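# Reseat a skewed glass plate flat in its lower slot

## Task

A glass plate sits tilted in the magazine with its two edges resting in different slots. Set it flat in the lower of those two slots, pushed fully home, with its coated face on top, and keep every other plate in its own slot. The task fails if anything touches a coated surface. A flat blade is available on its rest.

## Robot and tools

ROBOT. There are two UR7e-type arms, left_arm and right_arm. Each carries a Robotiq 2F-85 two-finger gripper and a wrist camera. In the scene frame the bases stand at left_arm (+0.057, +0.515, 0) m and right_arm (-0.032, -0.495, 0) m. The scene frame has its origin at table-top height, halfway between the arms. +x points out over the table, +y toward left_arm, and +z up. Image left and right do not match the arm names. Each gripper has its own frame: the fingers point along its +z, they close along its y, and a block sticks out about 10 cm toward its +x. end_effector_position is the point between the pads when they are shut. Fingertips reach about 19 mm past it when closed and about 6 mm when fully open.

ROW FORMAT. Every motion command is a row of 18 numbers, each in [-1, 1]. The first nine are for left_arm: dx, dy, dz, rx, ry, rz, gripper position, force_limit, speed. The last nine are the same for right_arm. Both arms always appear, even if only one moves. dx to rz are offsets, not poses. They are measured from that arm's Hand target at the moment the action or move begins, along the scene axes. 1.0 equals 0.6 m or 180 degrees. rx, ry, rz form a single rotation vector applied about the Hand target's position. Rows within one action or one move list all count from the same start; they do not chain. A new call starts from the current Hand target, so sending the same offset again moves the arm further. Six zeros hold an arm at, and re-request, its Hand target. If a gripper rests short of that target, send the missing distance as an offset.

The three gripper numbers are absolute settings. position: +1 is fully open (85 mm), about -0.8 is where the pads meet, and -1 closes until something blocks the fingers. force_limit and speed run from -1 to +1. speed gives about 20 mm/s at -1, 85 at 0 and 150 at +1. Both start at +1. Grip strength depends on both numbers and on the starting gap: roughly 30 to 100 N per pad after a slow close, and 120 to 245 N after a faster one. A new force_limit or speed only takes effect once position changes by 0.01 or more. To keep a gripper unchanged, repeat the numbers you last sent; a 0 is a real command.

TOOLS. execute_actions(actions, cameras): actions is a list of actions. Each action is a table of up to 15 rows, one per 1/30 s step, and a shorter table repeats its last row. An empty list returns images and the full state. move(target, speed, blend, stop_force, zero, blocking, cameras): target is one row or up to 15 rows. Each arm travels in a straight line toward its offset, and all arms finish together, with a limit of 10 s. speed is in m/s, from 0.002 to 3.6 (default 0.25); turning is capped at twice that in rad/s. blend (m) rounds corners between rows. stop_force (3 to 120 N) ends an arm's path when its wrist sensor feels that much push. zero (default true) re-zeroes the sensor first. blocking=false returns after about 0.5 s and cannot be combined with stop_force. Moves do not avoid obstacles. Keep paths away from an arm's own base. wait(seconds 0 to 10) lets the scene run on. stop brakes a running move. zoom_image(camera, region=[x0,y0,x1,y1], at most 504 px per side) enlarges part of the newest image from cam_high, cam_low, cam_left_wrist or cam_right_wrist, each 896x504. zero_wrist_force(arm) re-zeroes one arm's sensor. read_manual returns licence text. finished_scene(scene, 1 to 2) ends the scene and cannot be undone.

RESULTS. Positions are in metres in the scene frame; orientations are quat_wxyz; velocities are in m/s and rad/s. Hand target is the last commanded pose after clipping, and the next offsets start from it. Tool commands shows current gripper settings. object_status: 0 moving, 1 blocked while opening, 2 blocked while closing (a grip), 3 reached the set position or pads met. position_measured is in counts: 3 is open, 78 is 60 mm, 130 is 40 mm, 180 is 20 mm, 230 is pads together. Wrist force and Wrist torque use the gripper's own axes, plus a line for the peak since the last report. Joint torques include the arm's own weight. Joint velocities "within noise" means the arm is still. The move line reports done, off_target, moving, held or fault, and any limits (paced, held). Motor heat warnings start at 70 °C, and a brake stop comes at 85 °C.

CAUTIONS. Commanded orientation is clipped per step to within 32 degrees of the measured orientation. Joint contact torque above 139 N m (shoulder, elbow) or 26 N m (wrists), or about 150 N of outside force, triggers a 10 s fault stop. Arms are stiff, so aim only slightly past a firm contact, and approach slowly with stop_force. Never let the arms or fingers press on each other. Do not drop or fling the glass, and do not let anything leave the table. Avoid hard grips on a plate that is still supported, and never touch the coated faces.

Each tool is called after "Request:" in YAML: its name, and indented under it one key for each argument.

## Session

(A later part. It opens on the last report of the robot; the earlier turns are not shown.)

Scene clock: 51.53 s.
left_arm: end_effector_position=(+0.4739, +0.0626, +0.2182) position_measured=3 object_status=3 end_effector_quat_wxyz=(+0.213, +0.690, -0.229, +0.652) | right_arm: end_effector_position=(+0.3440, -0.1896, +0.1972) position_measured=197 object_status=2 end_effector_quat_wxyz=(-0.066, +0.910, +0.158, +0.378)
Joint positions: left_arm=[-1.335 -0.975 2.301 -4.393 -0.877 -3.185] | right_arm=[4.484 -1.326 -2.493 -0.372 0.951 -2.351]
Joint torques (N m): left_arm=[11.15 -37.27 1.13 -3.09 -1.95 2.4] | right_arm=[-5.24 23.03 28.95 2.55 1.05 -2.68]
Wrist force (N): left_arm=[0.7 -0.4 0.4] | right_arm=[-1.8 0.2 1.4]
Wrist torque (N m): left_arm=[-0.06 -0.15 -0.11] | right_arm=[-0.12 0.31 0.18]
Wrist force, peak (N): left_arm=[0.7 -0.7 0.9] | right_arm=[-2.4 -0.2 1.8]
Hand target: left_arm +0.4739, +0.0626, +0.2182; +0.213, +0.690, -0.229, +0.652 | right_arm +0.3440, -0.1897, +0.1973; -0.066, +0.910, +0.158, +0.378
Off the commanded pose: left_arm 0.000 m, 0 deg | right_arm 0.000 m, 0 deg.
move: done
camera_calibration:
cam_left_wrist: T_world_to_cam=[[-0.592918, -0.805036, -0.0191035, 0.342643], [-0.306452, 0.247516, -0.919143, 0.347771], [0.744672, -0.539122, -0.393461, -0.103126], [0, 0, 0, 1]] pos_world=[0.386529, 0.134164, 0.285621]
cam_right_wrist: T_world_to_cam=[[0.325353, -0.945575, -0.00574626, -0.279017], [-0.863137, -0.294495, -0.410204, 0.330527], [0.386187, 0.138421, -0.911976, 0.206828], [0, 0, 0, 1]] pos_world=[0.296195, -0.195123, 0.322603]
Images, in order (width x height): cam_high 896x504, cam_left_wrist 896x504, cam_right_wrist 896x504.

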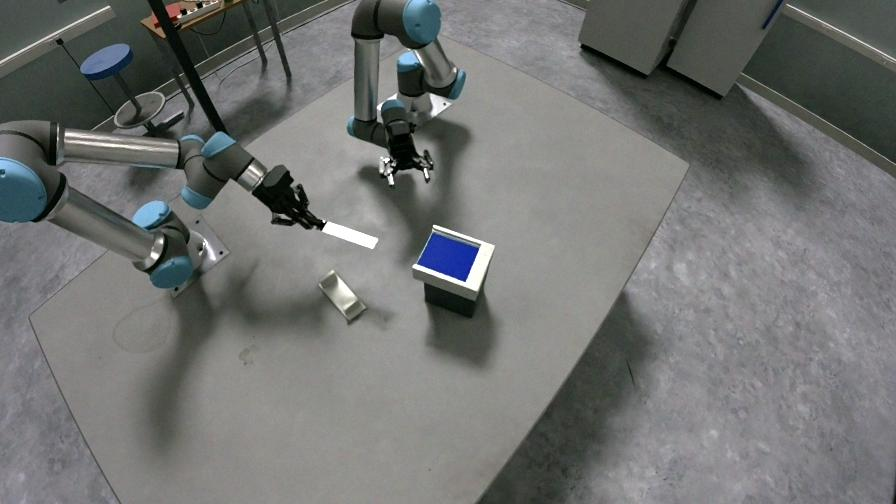

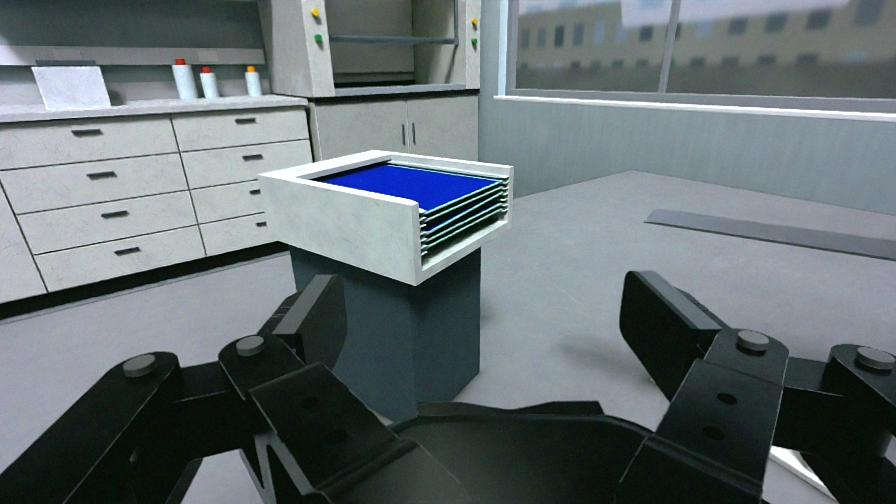

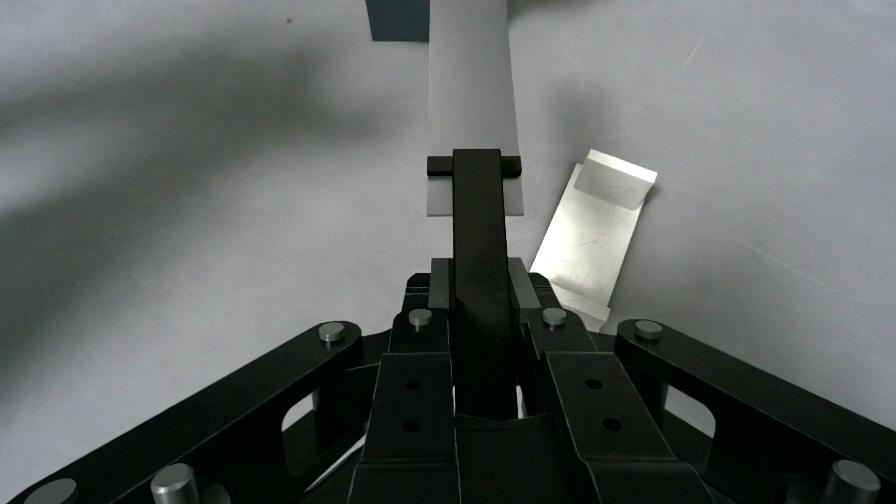

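Request:
move:
  target:
    - [0,0.03,0.05,-0.385,0.302,0.1,1,1,1,0.06,0.05,-0.01,0,0,-0.008,-1,0,-0.8]
    - [0.043,-0.028,-0.022,-0.768,0.603,0.201,1,1,1,0.134,0.108,-0.019,0,0,-0.008,-1,0,-0.8]
  speed: 0.3
  cameras: ["cam_high","cam_left_wrist","cam_right_wrist"]

Request:
zoom_image:
  camera: "cam_left_wrist"
  region: [200, 150, 700, 400]

Request:
zoom_image:
  camera: "cam_high"
  region: [340, 200, 520, 320]

Scene clock: 70.37 s.
left_arm: end_effector_position=(+0.5000, +0.0459, +0.2050) position_measured=3 object_status=3 end_effector_quat_wxyz=(+0.575, +0.338, +0.724, -0.176) | right_arm: end_effector_position=(+0.4244, -0.1249, +0.1859) position_measured=197 object_status=2 end_effector_quat_wxyz=(-0.061, +0.912, +0.147, +0.378)
Joint positions: left_arm=[-1.208 -1.103 2.27 -3.998 -1.119 -6.283] | right_arm=[4.335 -1.659 -2.256 -0.206 1.017 -2.477]
Joint torques (N m): left_arm=[6.53 -26.72 -19.14 -3.83 0.97 -1.63] | right_arm=[-13.17 12.22 27.09 4.96 1.27 -2.39]
Wrist force (N): left_arm=[-2.8 -1.9 0.3] | right_arm=[-1.7 0.1 1.4]
Wrist torque (N m): left_arm=[-0.21 -0.48 -0.49] | right_arm=[-0.14 0.30 0.18]
Wrist force, peak (N): left_arm=[-3.3 -1.9 1.0] | right_arm=[-2.1 0.1 1.6]
Hand target: left_arm +0.4997, +0.0458, +0.2050; +0.540, +0.280, +0.770, -0.195 | right_arm +0.4244, -0.1249, +0.1859; -0.061, +0.912, +0.147, +0.378
Off the commanded pose: left_arm 0.000 m, 10 deg | right_arm 0.000 m, 0 deg.
joint sent to its limit (left arm) — joint 6 (wrist 3), lower limit. The joint targets are off in orientation, not in position.
move: off_target (left_arm)
camera_calibration:
cam_left_wrist: T_world_to_cam=[[0.695124, 0.703769, 0.146667, -0.402854], [-0.147957, -0.0595941, 0.987197, -0.108105], [0.703499, -0.707925, 0.0627021, -0.201838], [0, 0, 0, 1]] pos_world=[0.406031, 0.134188, 0.178461]
cam_right_wrist: T_world_to_cam=[[0.301707, -0.953383, -0.00578276, -0.234946], [-0.87025, -0.272911, -0.410104, 0.419954], [0.389408, 0.128763, -0.912021, 0.153985], [0, 0, 0, 1]] pos_world=[0.376387, -0.129211, 0.311304]
Images, in order (width x height): cam_high 896x504, cam_left_wrist 896x504, cam_right_wrist 896x504.

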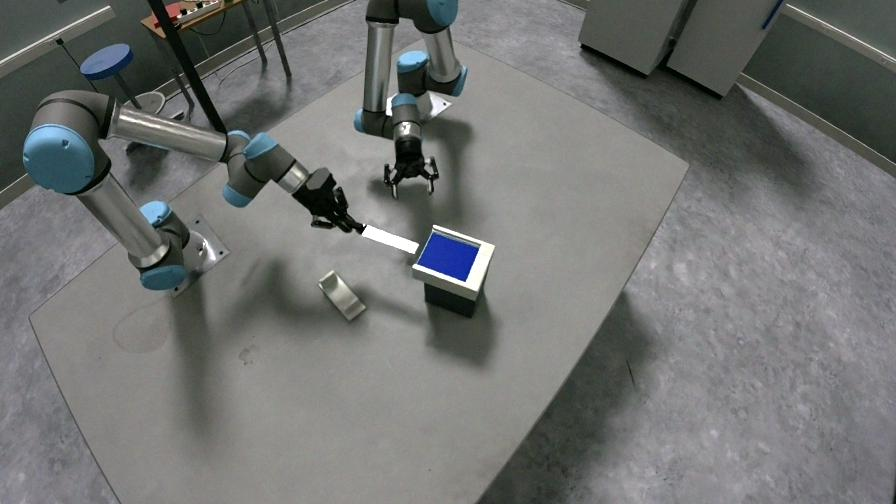

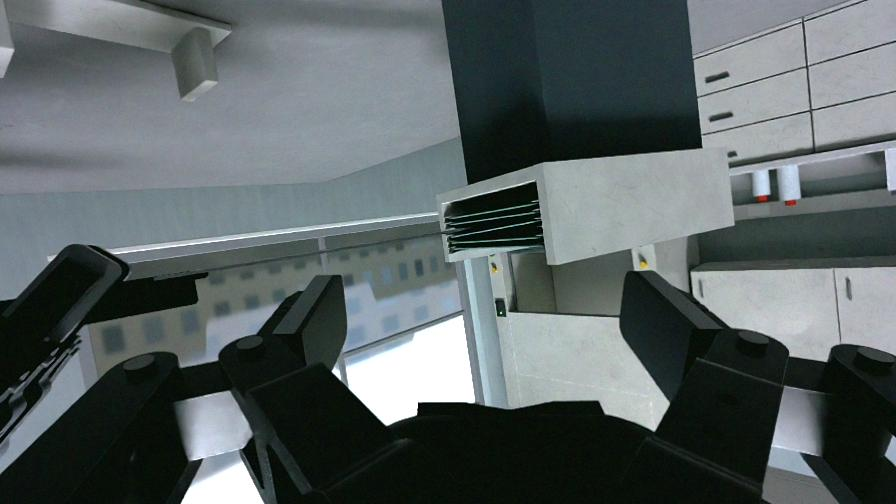

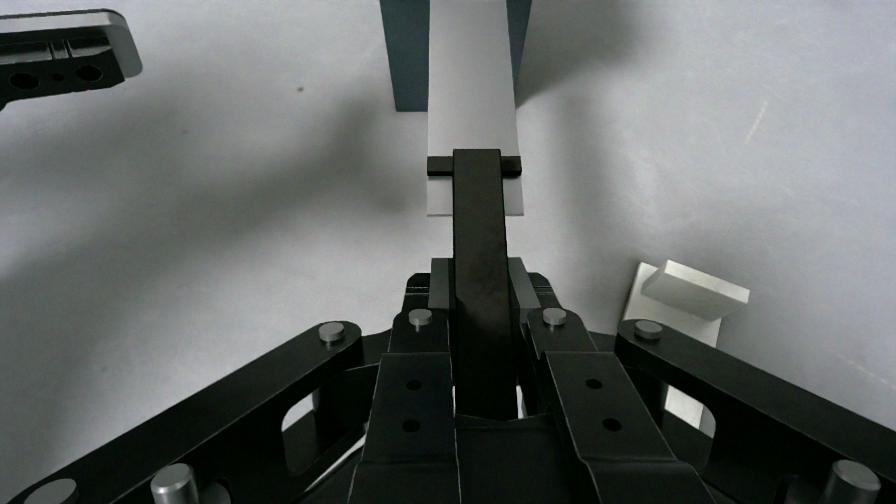

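Scaled by 1.008 from the camera's 896x504 image, which has a finer 1280x720 frame.

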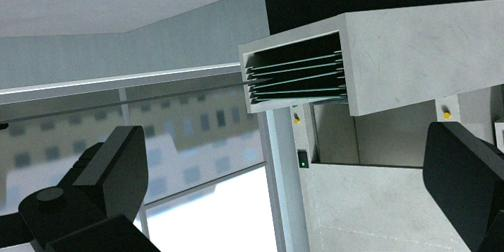

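Scaled by 2.800 from the camera's 896x504 image, which has a finer 1280x720 frame.

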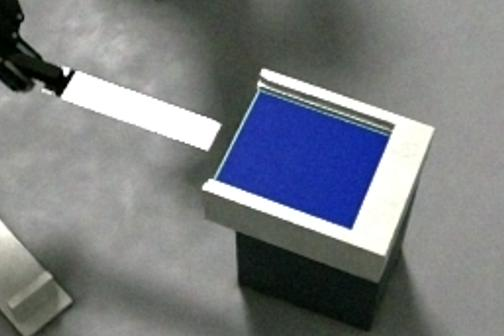

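Request:
zoom_image:
  camera: "cam_left_wrist"
  region: [340, 150, 580, 285]

Request:
zoom_image:
  camera: "cam_left_wrist"
  region: [425, 180, 555, 270]

Request:
zoom_image:
  camera: "cam_left_wrist"
  region: [140, 210, 380, 300]

Request:
zoom_image:
  camera: "cam_low"
  region: [350, 140, 510, 230]

Scaled by 2.100 from the camera's 896x504 image, which has a finer 1280x720 frame.

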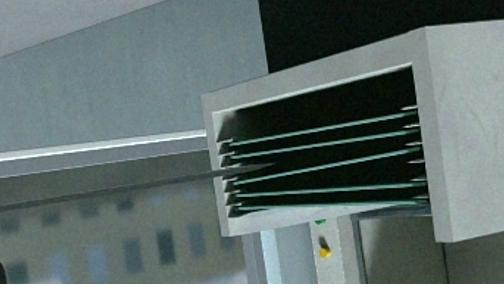

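Scaled by 3.877 from the camera's 896x504 image, which has a finer 1280x720 frame.

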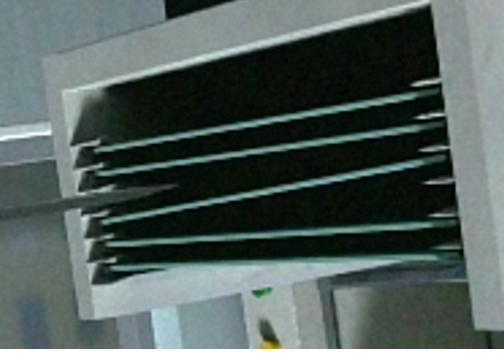

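Scaled by 2.100 from the camera's 896x504 image, which has a finer 1280x720 frame.

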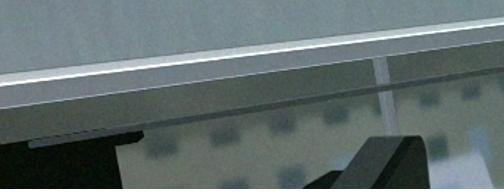

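This scene's latest camera images include none from cam_low. They are from: cam_high, cam_left_wrist, cam_right_wrist. cam_low's image comes with the result of a call that names it in "cameras".

Request:
zoom_image:
  camera: "cam_left_wrist"
  region: [530, 130, 750, 280]

Request:
zoom_image:
  camera: "cam_left_wrist"
  region: [130, 255, 270, 300]

Request:
execute_actions:
  actions: []
  cameras: ["cam_low","cam_left_wrist"]

Request:
zoom_image:
  camera: "cam_low"
  region: [360, 150, 520, 230]

Scaled by 2.291 from the camera's 896x504 image, which has a finer 1280x720 frame.

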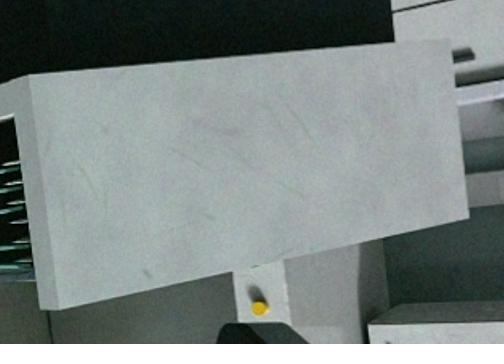

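Scaled by 3.600 from the camera's 896x504 image, which has a finer 1280x720 frame.

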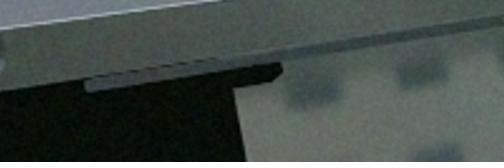

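Scene clock: 77.80 s.
left_arm: end_effector_position=(+0.5000, +0.0459, +0.2050) position_measured=3 object_status=3 end_effector_quat_wxyz=(+0.575, +0.338, +0.724, -0.176) | right_arm: end_effector_position=(+0.4244, -0.1249, +0.1859) position_measured=197 object_status=2 end_effector_quat_wxyz=(-0.061, +0.912, +0.147, +0.378)
Joint positions: left_arm=[-1.208 -1.102 2.27 -3.998 -1.119 -6.283] | right_arm=[4.335 -1.659 -2.256 -0.206 1.017 -2.477]
Joint velocities: within noise
Joint torques (N m): left_arm=[-11.06 -25.01 -18.03 -4.06 1.6 -1.69] | right_arm=[-13.52 12.65 25.98 5.08 1.25 -2.51]
Motor temperatures (°C): left_arm=[36 36 37 43 43 42] | right_arm=[42 41 37 42 47 43]
Wrist force (N): left_arm=[-3.1 -2.0 0.7] | right_arm=[-1.6 0.1 1.2]
Wrist torque (N m): left_arm=[-0.22 -0.42 -0.48] | right_arm=[-0.15 0.29 0.18]
Wrist force, peak (N): left_arm=[-3.3 -2.1 0.6] | right_arm=[-1.9 0.0 1.8]
Hand target: left_arm +0.4997, +0.0458, +0.2050; +0.540, +0.280, +0.770, -0.195 | right_arm +0.4244, -0.1249, +0.1859; -0.061, +0.912, +0.147, +0.378
Tool commands: left_gripper/position=+1.0 left_gripper/force_limit=+1.0 left_gripper/speed=+1.0 right_gripper/position=-1.0 right_gripper/force_limit=+0.0 right_gripper/speed=-0.8
Off the commanded pose: left_arm 0.000 m, 10 deg | right_arm 0.000 m, 0 deg.
camera_calibration:
cam_left_wrist: T_world_to_cam=[[0.695055, 0.703854, 0.146589, -0.402738], [-0.148105, -0.0593448, 0.987189, -0.107983], [0.703537, -0.707861, 0.0629965, -0.201978], [0, 0, 0, 1]] pos_world=[0.406031, 0.134088, 0.178361]
Images, in order (width x height): cam_low 896x504, cam_left_wrist 896x504.

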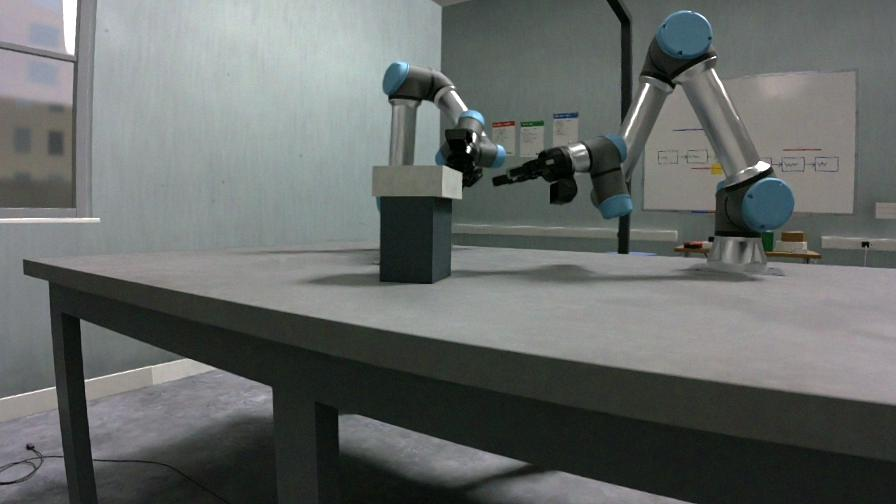

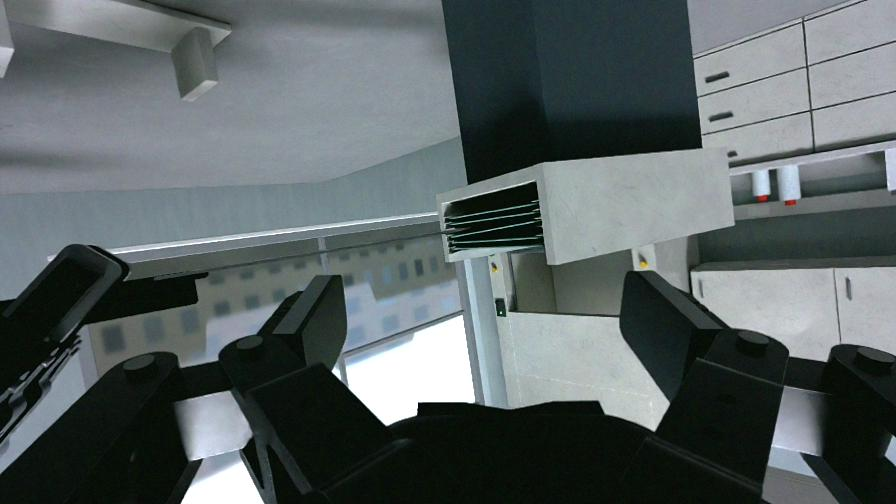

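Scaled by 3.150 from the camera's 896x504 image, which has a finer 1280x720 frame.

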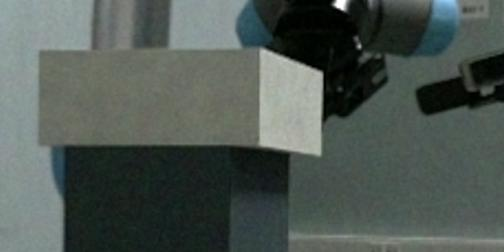

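Request:
move:
  target: [0,0,0,0,0,0,1,1,1,0.0317,0.0104,-0.0008,0,0,0,-1,0,-0.8]
  speed: 0.06
  cameras: ["cam_left_wrist","cam_high"]

Request:
zoom_image:
  camera: "cam_left_wrist"
  region: [425, 180, 555, 270]

Request:
zoom_image:
  camera: "cam_high"
  region: [360, 200, 520, 320]

Scene clock: 83.83 s.
left_arm: end_effector_position=(+0.5000, +0.0459, +0.2050) position_measured=3 object_status=3 end_effector_quat_wxyz=(+0.575, +0.338, +0.724, -0.176) | right_arm: end_effector_position=(+0.4433, -0.1187, +0.1855) position_measured=197 object_status=2 end_effector_quat_wxyz=(-0.061, +0.912, +0.147, +0.378)
Joint positions: left_arm=[-1.208 -1.102 2.27 -3.998 -1.119 -6.283] | right_arm=[4.3 -1.704 -2.21 -0.189 1.037 -2.512]
Joint torques (N m): left_arm=[-11.27 -24.95 -19.11 -3.99 1.73 -1.72] | right_arm=[-12.75 15.97 25.62 5.19 1.52 -2.57]
Wrist force (N): left_arm=[-2.9 -2.3 0.5] | right_arm=[-1.6 0.2 1.2]
Wrist torque (N m): left_arm=[-0.28 -0.46 -0.49] | right_arm=[-0.14 0.28 0.19]
Wrist force, peak (N): left_arm=[-3.1 -2.4 0.5] | right_arm=[-2.2 -0.2 1.3]
Hand target: left_arm +0.5000, +0.0459, +0.2050; +0.575, +0.338, +0.724, -0.176 (not the last commanded pose) | right_arm +0.4435, -0.1186, +0.1855; -0.061, +0.912, +0.147, +0.378
Off the commanded pose: left_arm 0.000 m, 10 deg | right_arm 0.000 m, 0 deg.
move: off_target (left_arm)
camera_calibration:
cam_left_wrist: T_world_to_cam=[[0.695055, 0.703854, 0.146589, -0.402738], [-0.148105, -0.0593448, 0.987189, -0.107983], [0.703537, -0.707861, 0.0629965, -0.201978], [0, 0, 0, 1]] pos_world=[0.406031, 0.134088, 0.178361]
Images, in order (width x height): cam_high 896x504, cam_left_wrist 896x504.

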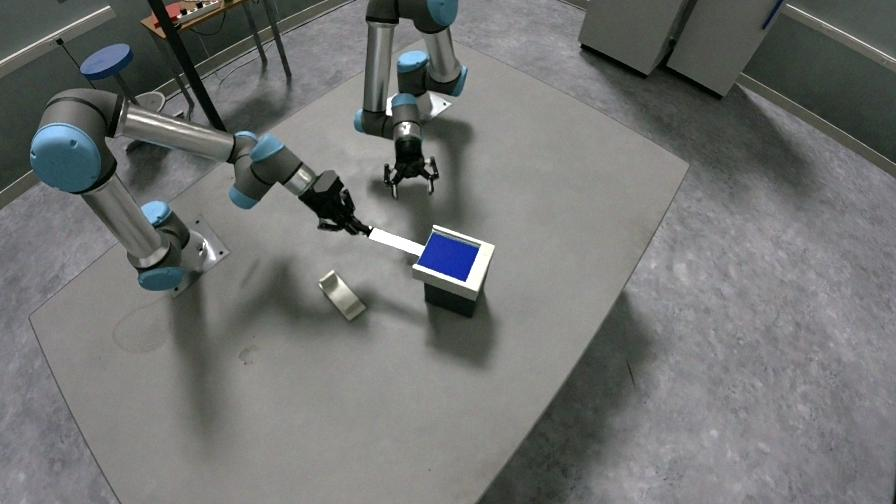

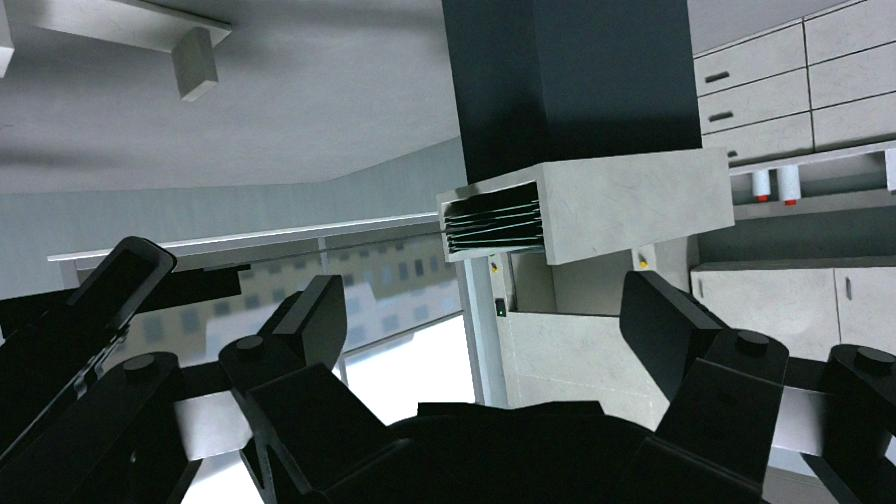

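Scaled by 3.877 from the camera's 896x504 image, which has a finer 1280x720 frame.

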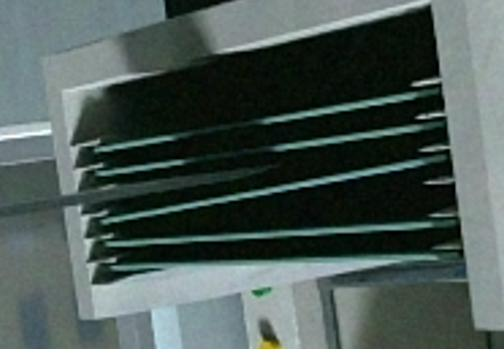

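Scaled by 3.150 from the camera's 896x504 image, which has a finer 1280x720 frame.

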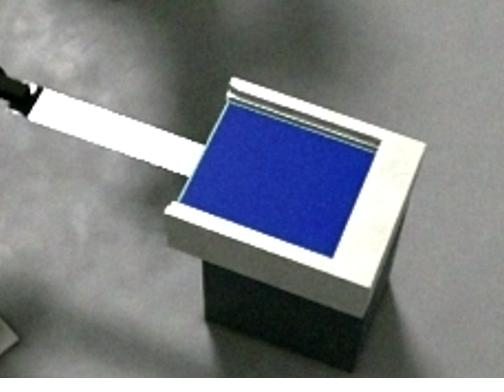

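Request:
move:
  target: [0,0,0,0,0,0,1,1,1,0.1188,0.039,0.0007,0,0,0,-1,0,-0.8]
  speed: 0.05
  stop_force: 6
  cameras: ["cam_left_wrist","cam_high"]

Request:
zoom_image:
  camera: "cam_left_wrist"
  region: [405, 170, 555, 275]

Request:
zoom_image:
  camera: "cam_high"
  region: [360, 200, 520, 320]

Scene clock: 88.13 s.
left_arm: end_effector_position=(+0.5000, +0.0459, +0.2050) position_measured=3 object_status=3 end_effector_quat_wxyz=(+0.575, +0.338, +0.724, -0.176) | right_arm: end_effector_position=(+0.5147, -0.0952, +0.1859) position_measured=197 object_status=2 end_effector_quat_wxyz=(-0.061, +0.912, +0.147, +0.378)
Joint positions: left_arm=[-1.208 -1.102 2.27 -3.998 -1.119 -6.283] | right_arm=[4.187 -1.858 -2.022 -0.174 1.104 -2.615]
Joint torques (N m): left_arm=[-10.69 -25.61 -18.74 -4.05 1.78 -1.47] | right_arm=[-14.12 21.21 27.15 2.48 1.64 -2.54]
Wrist force (N): left_arm=[-2.7 -2.2 0.5] | right_arm=[-1.6 0.0 1.4]
Wrist torque (N m): left_arm=[-0.26 -0.49 -0.49] | right_arm=[-0.16 0.29 0.19]
Wrist force, peak (N): left_arm=[-3.2 -2.4 0.3] | right_arm=[-2.0 0.0 1.7]
Hand target: left_arm +0.5000, +0.0459, +0.2050; +0.575, +0.338, +0.724, -0.176 | right_arm +0.5147, -0.0952, +0.1859; -0.061, +0.912, +0.147, +0.378
Off the commanded pose: left_arm 0.000 m, 0 deg | right_arm 0.000 m, 0 deg.
move: done
camera_calibration:
cam_left_wrist: T_world_to_cam=[[0.695055, 0.703854, 0.146589, -0.402738], [-0.148105, -0.0593448, 0.987189, -0.107983], [0.703537, -0.707861, 0.0629965, -0.201978], [0, 0, 0, 1]] pos_world=[0.406031, 0.134088, 0.178361]
Images, in order (width x height): cam_high 896x504, cam_left_wrist 896x504.

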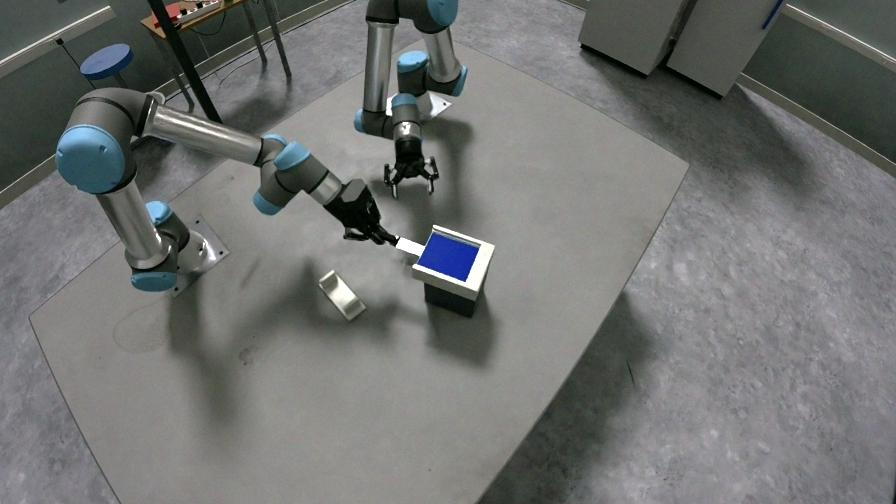

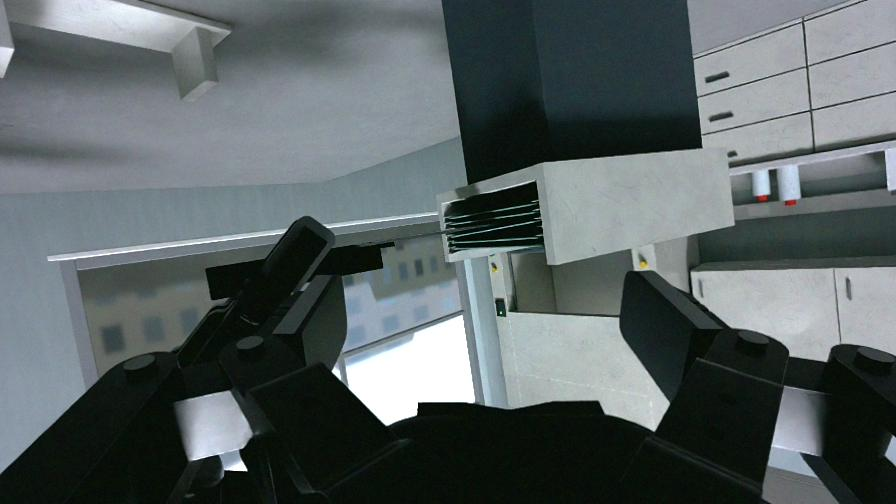

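Scaled by 3.360 from the camera's 896x504 image, which has a finer 1280x720 frame.

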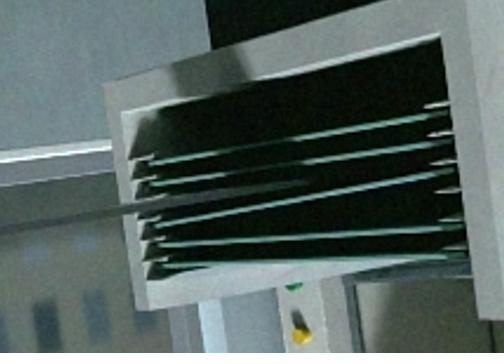

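Scaled by 3.150 from the camera's 896x504 image, which has a finer 1280x720 frame.

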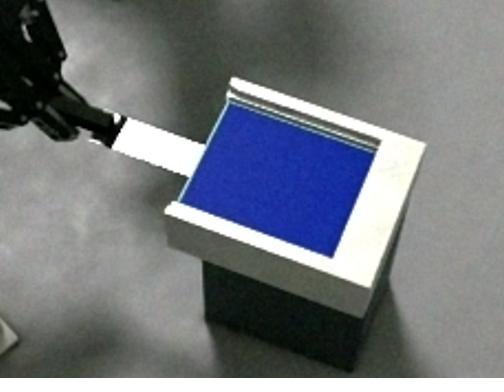

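Request:
move:
  target: [0,0,0,0,0,0,1,1,1,0.1045,0.0343,0,0,0,0,-1,0,-0.8]
  speed: 0.05
  stop_force: 5
  cameras: ["cam_left_wrist","cam_high","cam_right_wrist"]

Request:
zoom_image:
  camera: "cam_left_wrist"
  region: [405, 170, 555, 275]

Request:
zoom_image:
  camera: "cam_high"
  region: [360, 200, 520, 320]

Request:
zoom_image:
  camera: "cam_right_wrist"
  region: [300, 0, 650, 250]

Scene clock: 93.83 s.
left_arm: end_effector_position=(+0.5000, +0.0459, +0.2050) position_measured=3 object_status=3 end_effector_quat_wxyz=(+0.575, +0.338, +0.724, -0.176) | right_arm: end_effector_position=(+0.5774, -0.0746, +0.1859) position_measured=197 object_status=2 end_effector_quat_wxyz=(-0.061, +0.912, +0.147, +0.378)
Joint positions: left_arm=[-1.208 -1.102 2.27 -3.998 -1.119 -6.283] | right_arm=[4.11 -1.984 -1.84 -0.2 1.152 -2.682]
Joint torques (N m): left_arm=[-11.82 -24.36 -18.4 -4.08 1.64 -1.79] | right_arm=[-13 28.7 28.35 2.52 1.57 -2.53]
Wrist force (N): left_arm=[-2.7 -1.8 0.6] | right_arm=[-1.9 0.1 1.7]
Wrist torque (N m): left_arm=[-0.20 -0.49 -0.48] | right_arm=[-0.14 0.33 0.19]
Wrist force, peak (N): left_arm=[-3.3 -2.2 0.7] | right_arm=[-2.2 -0.2 1.4]
Hand target: left_arm +0.5000, +0.0459, +0.2050; +0.575, +0.338, +0.724, -0.176 | right_arm +0.5774, -0.0746, +0.1859; -0.061, +0.912, +0.147, +0.378
Off the commanded pose: left_arm 0.000 m, 0 deg | right_arm 0.000 m, 0 deg.
move: done
camera_calibration:
cam_left_wrist: T_world_to_cam=[[0.695055, 0.703854, 0.146589, -0.402738], [-0.148105, -0.0593448, 0.987189, -0.107983], [0.703537, -0.707861, 0.0629965, -0.201978], [0, 0, 0, 1]] pos_world=[0.406031, 0.134088, 0.178361]
cam_right_wrist: T_world_to_cam=[[0.301707, -0.953383, -0.00578276, -0.233152], [-0.87025, -0.272911, -0.410104, 0.566789], [0.389408, 0.128763, -0.912021, 0.0878375], [0, 0, 0, 1]] pos_world=[0.529387, -0.0789107, 0.311204]
Images, in order (width x height): cam_high 896x504, cam_left_wrist 896x504, cam_right_wrist 896x504.

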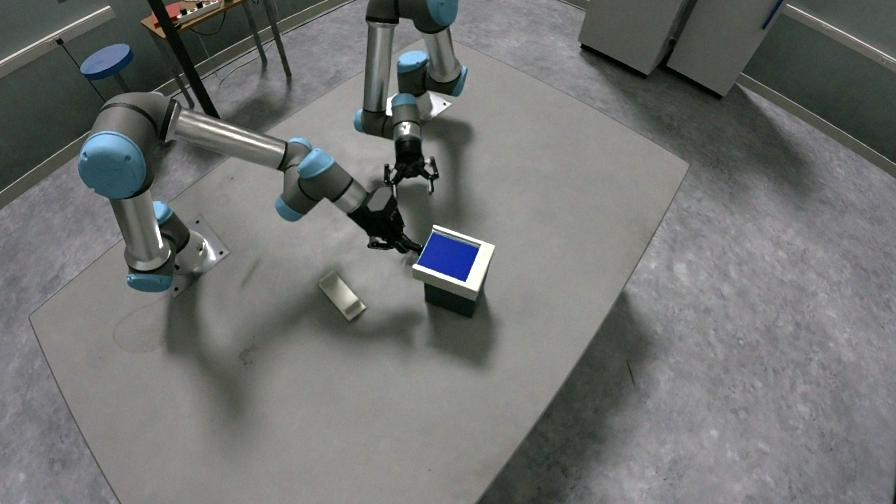

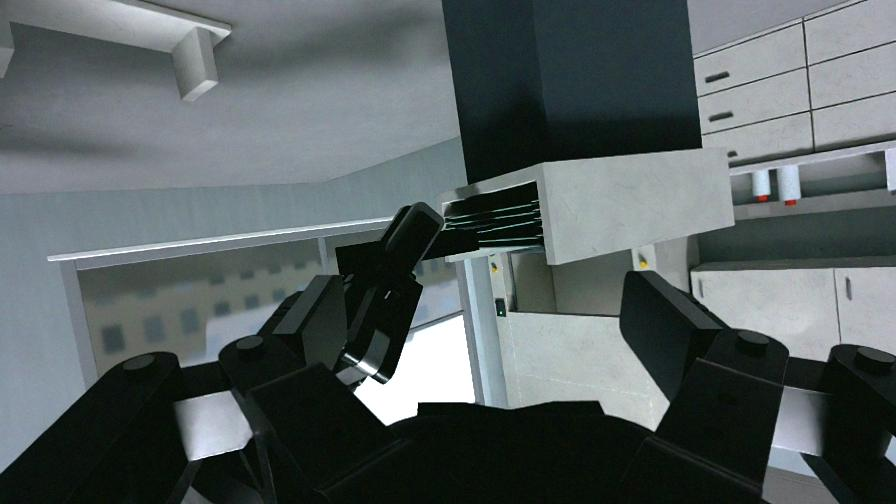

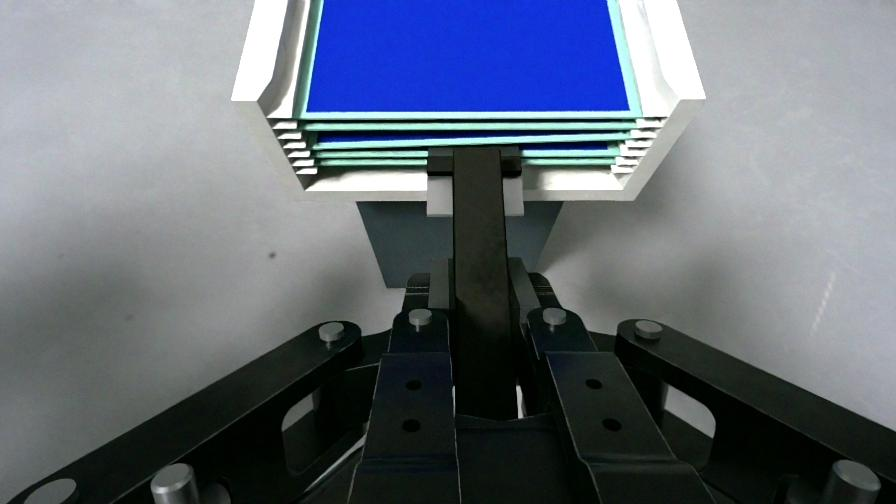

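Scaled by 3.360 from the camera's 896x504 image, which has a finer 1280x720 frame.

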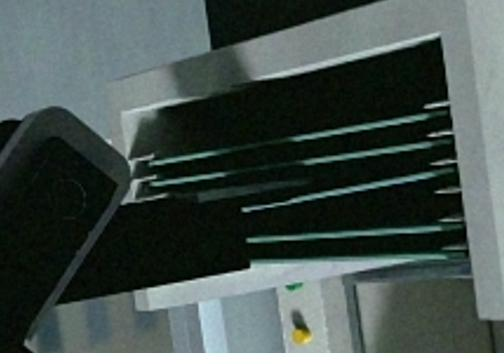

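Scaled by 3.150 from the camera's 896x504 image, which has a finer 1280x720 frame.

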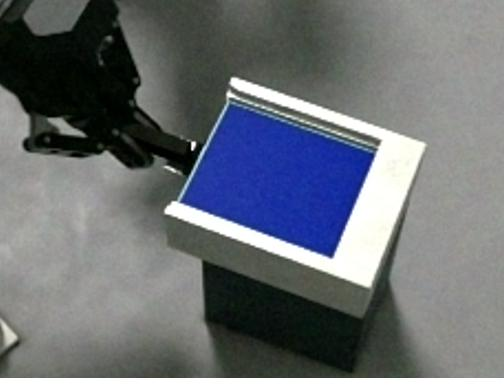

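Scaled by 1.440 from the camera's 896x504 image, which has a finer 1280x720 frame.

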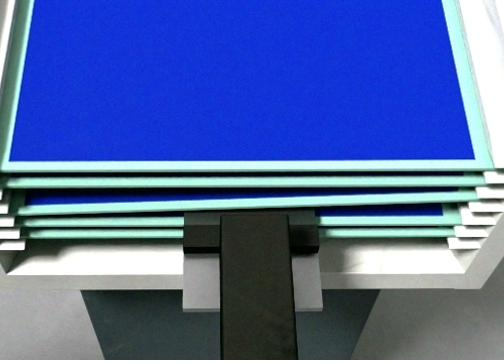

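Request:
move:
  target:
    - [0,0,0,0,0,0,1,1,1,0,0,0.001,-0.0116,-0.0038,0,-1,0,-0.8]
    - [0,0,0,0,0,0,1,1,1,0,0,0.0045,-0.0116,-0.0038,0,-1,0,-0.8]
  speed: 0.02
  cameras: ["cam_left_wrist","cam_right_wrist"]

Request:
zoom_image:
  camera: "cam_left_wrist"
  region: [405, 170, 555, 275]

Request:
zoom_image:
  camera: "cam_right_wrist"
  region: [300, 80, 650, 220]

Scene clock: 98.70 s.
left_arm: end_effector_position=(+0.5000, +0.0459, +0.2050) position_measured=3 object_status=3 end_effector_quat_wxyz=(+0.575, +0.338, +0.724, -0.176) | right_arm: end_effector_position=(+0.5774, -0.0746, +0.1884) position_measured=197 object_status=2 end_effector_quat_wxyz=(-0.043, +0.911, +0.154, +0.381)
Joint positions: left_arm=[-1.208 -1.102 2.27 -3.998 -1.119 -6.283] | right_arm=[4.12 -1.982 -1.832 -0.228 1.121 -2.694]
Joint torques (N m): left_arm=[-11.21 -25.54 -18.05 -4 1.59 -1.59] | right_arm=[12.43 54.21 28.48 2.4 -3.09 -2.49]
Wrist force (N): left_arm=[-2.9 -2.0 0.5] | right_arm=[-2.0 0.1 1.8]
Wrist torque (N m): left_arm=[-0.24 -0.47 -0.48] | right_arm=[-0.13 0.30 0.19]
Wrist force, peak (N): left_arm=[-3.3 -2.1 0.9] | right_arm=[-2.4 -0.2 1.7]
Hand target: left_arm +0.5000, +0.0459, +0.2050; +0.575, +0.338, +0.724, -0.176 | right_arm +0.5774, -0.0746, +0.1886; -0.043, +0.911, +0.154, +0.381
Off the commanded pose: left_arm 0.000 m, 0 deg | right_arm 0.000 m, 0 deg.
move: done
camera_calibration:
cam_left_wrist: T_world_to_cam=[[0.695055, 0.703854, 0.146589, -0.402738], [-0.148105, -0.0593448, 0.987189, -0.107983], [0.703537, -0.707861, 0.0629965, -0.201978], [0, 0, 0, 1]] pos_world=[0.406031, 0.134088, 0.178361]
cam_right_wrist: T_world_to_cam=[[0.301555, -0.952895, 0.0324877, -0.240277], [-0.865379, -0.287845, -0.410201, 0.563969], [0.40023, 0.095584, -0.911416, 0.0812613], [0, 0, 0, 1]] pos_world=[0.52798, -0.0743905, 0.31321]
Images, in order (width x height): cam_left_wrist 896x504, cam_right_wrist 896x504.

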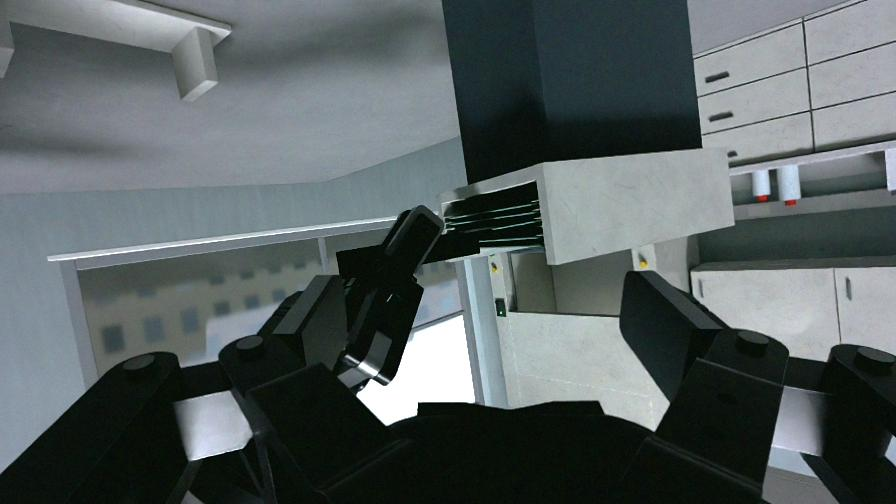

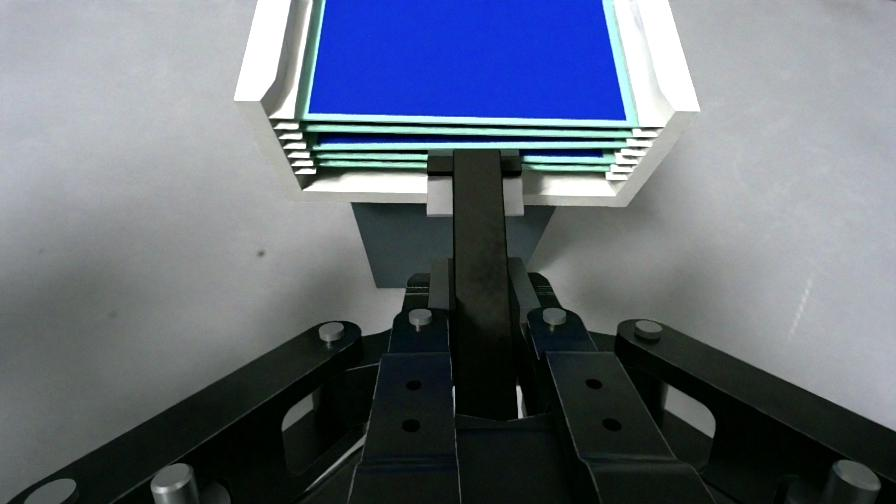

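Scaled by 3.360 from the camera's 896x504 image, which has a finer 1280x720 frame.

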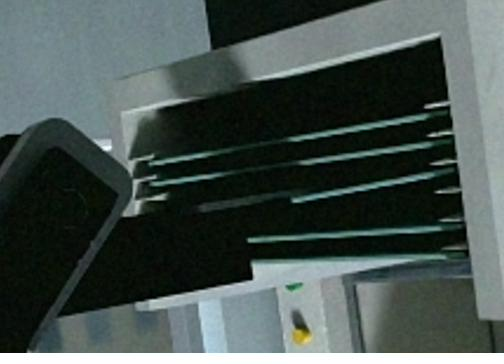

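Scaled by 1.440 from the camera's 896x504 image, which has a finer 1280x720 frame.

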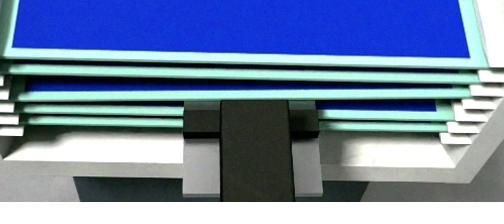

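Request:
move:
  target: [0,0,0,0,0,0,1,1,1,0,0,0.0025,0,0,0,-1,0,-0.8]
  speed: 0.01
  cameras: ["cam_left_wrist","cam_right_wrist"]

Request:
zoom_image:
  camera: "cam_left_wrist"
  region: [440, 180, 550, 260]

Request:
zoom_image:
  camera: "cam_right_wrist"
  region: [260, 80, 470, 220]

Request:
zoom_image:
  camera: "cam_right_wrist"
  region: [470, 80, 680, 220]

Scene clock: 100.57 s.
left_arm: end_effector_position=(+0.5000, +0.0459, +0.2050) position_measured=3 object_status=3 end_effector_quat_wxyz=(+0.575, +0.338, +0.724, -0.176) | right_arm: end_effector_position=(+0.5774, -0.0746, +0.1900) position_measured=197 object_status=2 end_effector_quat_wxyz=(-0.043, +0.911, +0.154, +0.381)
Joint positions: left_arm=[-1.208 -1.102 2.27 -3.998 -1.119 -6.283] | right_arm=[4.12 -1.979 -1.831 -0.232 1.121 -2.694]
Joint torques (N m): left_arm=[-10.43 -25.82 -18.47 -3.93 1.72 -1.47] | right_arm=[11.35 57.68 28.73 2.48 -3.04 -2.52]
Wrist force (N): left_arm=[-3.1 -2.1 0.7] | right_arm=[-2.2 0.0 2.0]
Wrist torque (N m): left_arm=[-0.25 -0.43 -0.49] | right_arm=[-0.14 0.24 0.18]
Wrist force, peak (N): left_arm=[-3.2 -2.1 0.5] | right_arm=[-2.2 0.0 2.0]
Hand target: left_arm +0.5000, +0.0459, +0.2050; +0.575, +0.338, +0.724, -0.176 | right_arm +0.5774, -0.0746, +0.1901; -0.043, +0.911, +0.154, +0.381
Off the commanded pose: left_arm 0.000 m, 0 deg | right_arm 0.000 m, 0 deg.
move: done
camera_calibration:
cam_left_wrist: T_world_to_cam=[[0.695055, 0.703854, 0.146589, -0.402738], [-0.148105, -0.0593448, 0.987189, -0.107983], [0.703537, -0.707861, 0.0629965, -0.201978], [0, 0, 0, 1]] pos_world=[0.406031, 0.134088, 0.178361]
cam_right_wrist: T_world_to_cam=[[0.30158, -0.952887, 0.0325035, -0.240347], [-0.865353, -0.28787, -0.410239, 0.564621], [0.400268, 0.0955928, -0.911399, 0.0826947], [0, 0, 0, 1]] pos_world=[0.52798, -0.0743907, 0.314809]
Images, in order (width x height): cam_left_wrist 896x504, cam_right_wrist 896x504.

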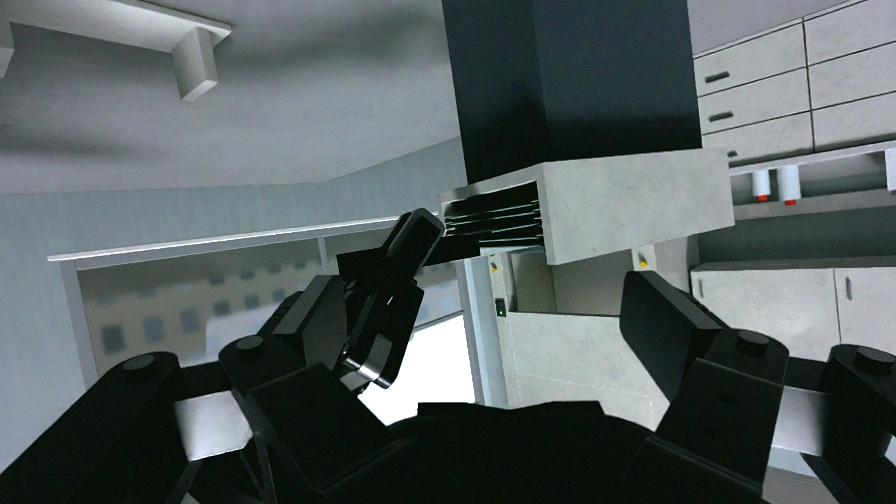

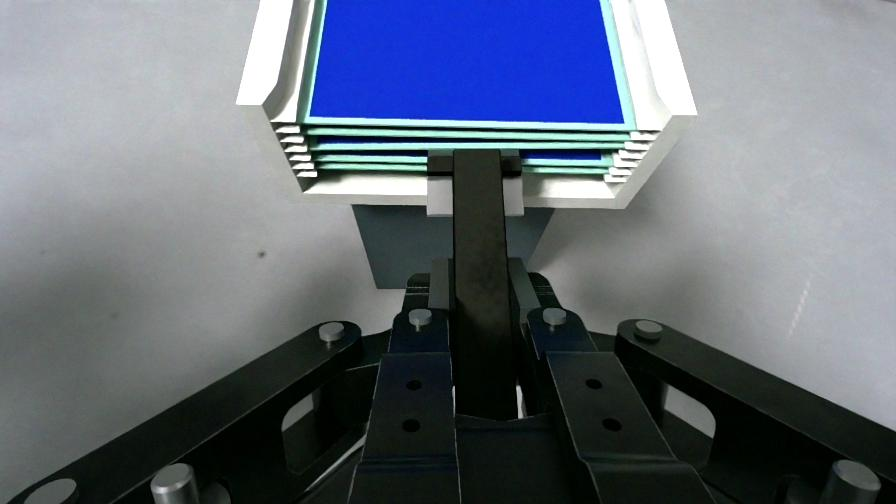

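Scaled by 4.582 from the camera's 896x504 image, which has a finer 1280x720 frame.

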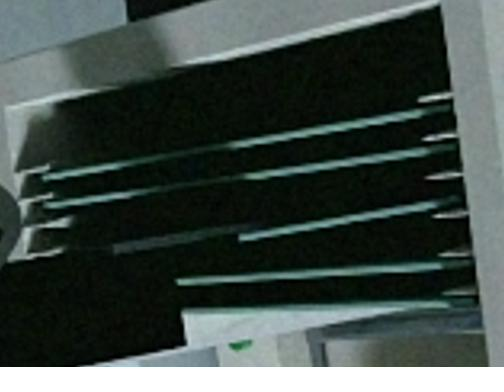

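Scaled by 2.400 from the camera's 896x504 image, which has a finer 1280x720 frame.

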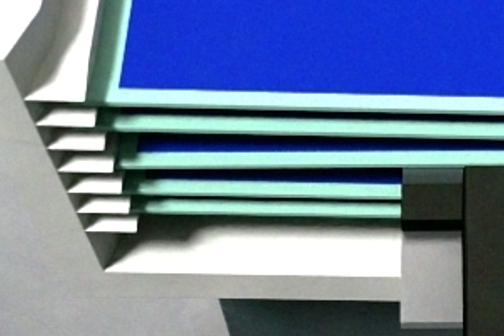

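Scaled by 2.400 from the camera's 896x504 image, which has a finer 1280x720 frame.

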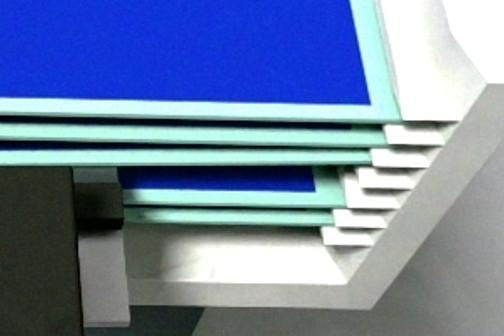

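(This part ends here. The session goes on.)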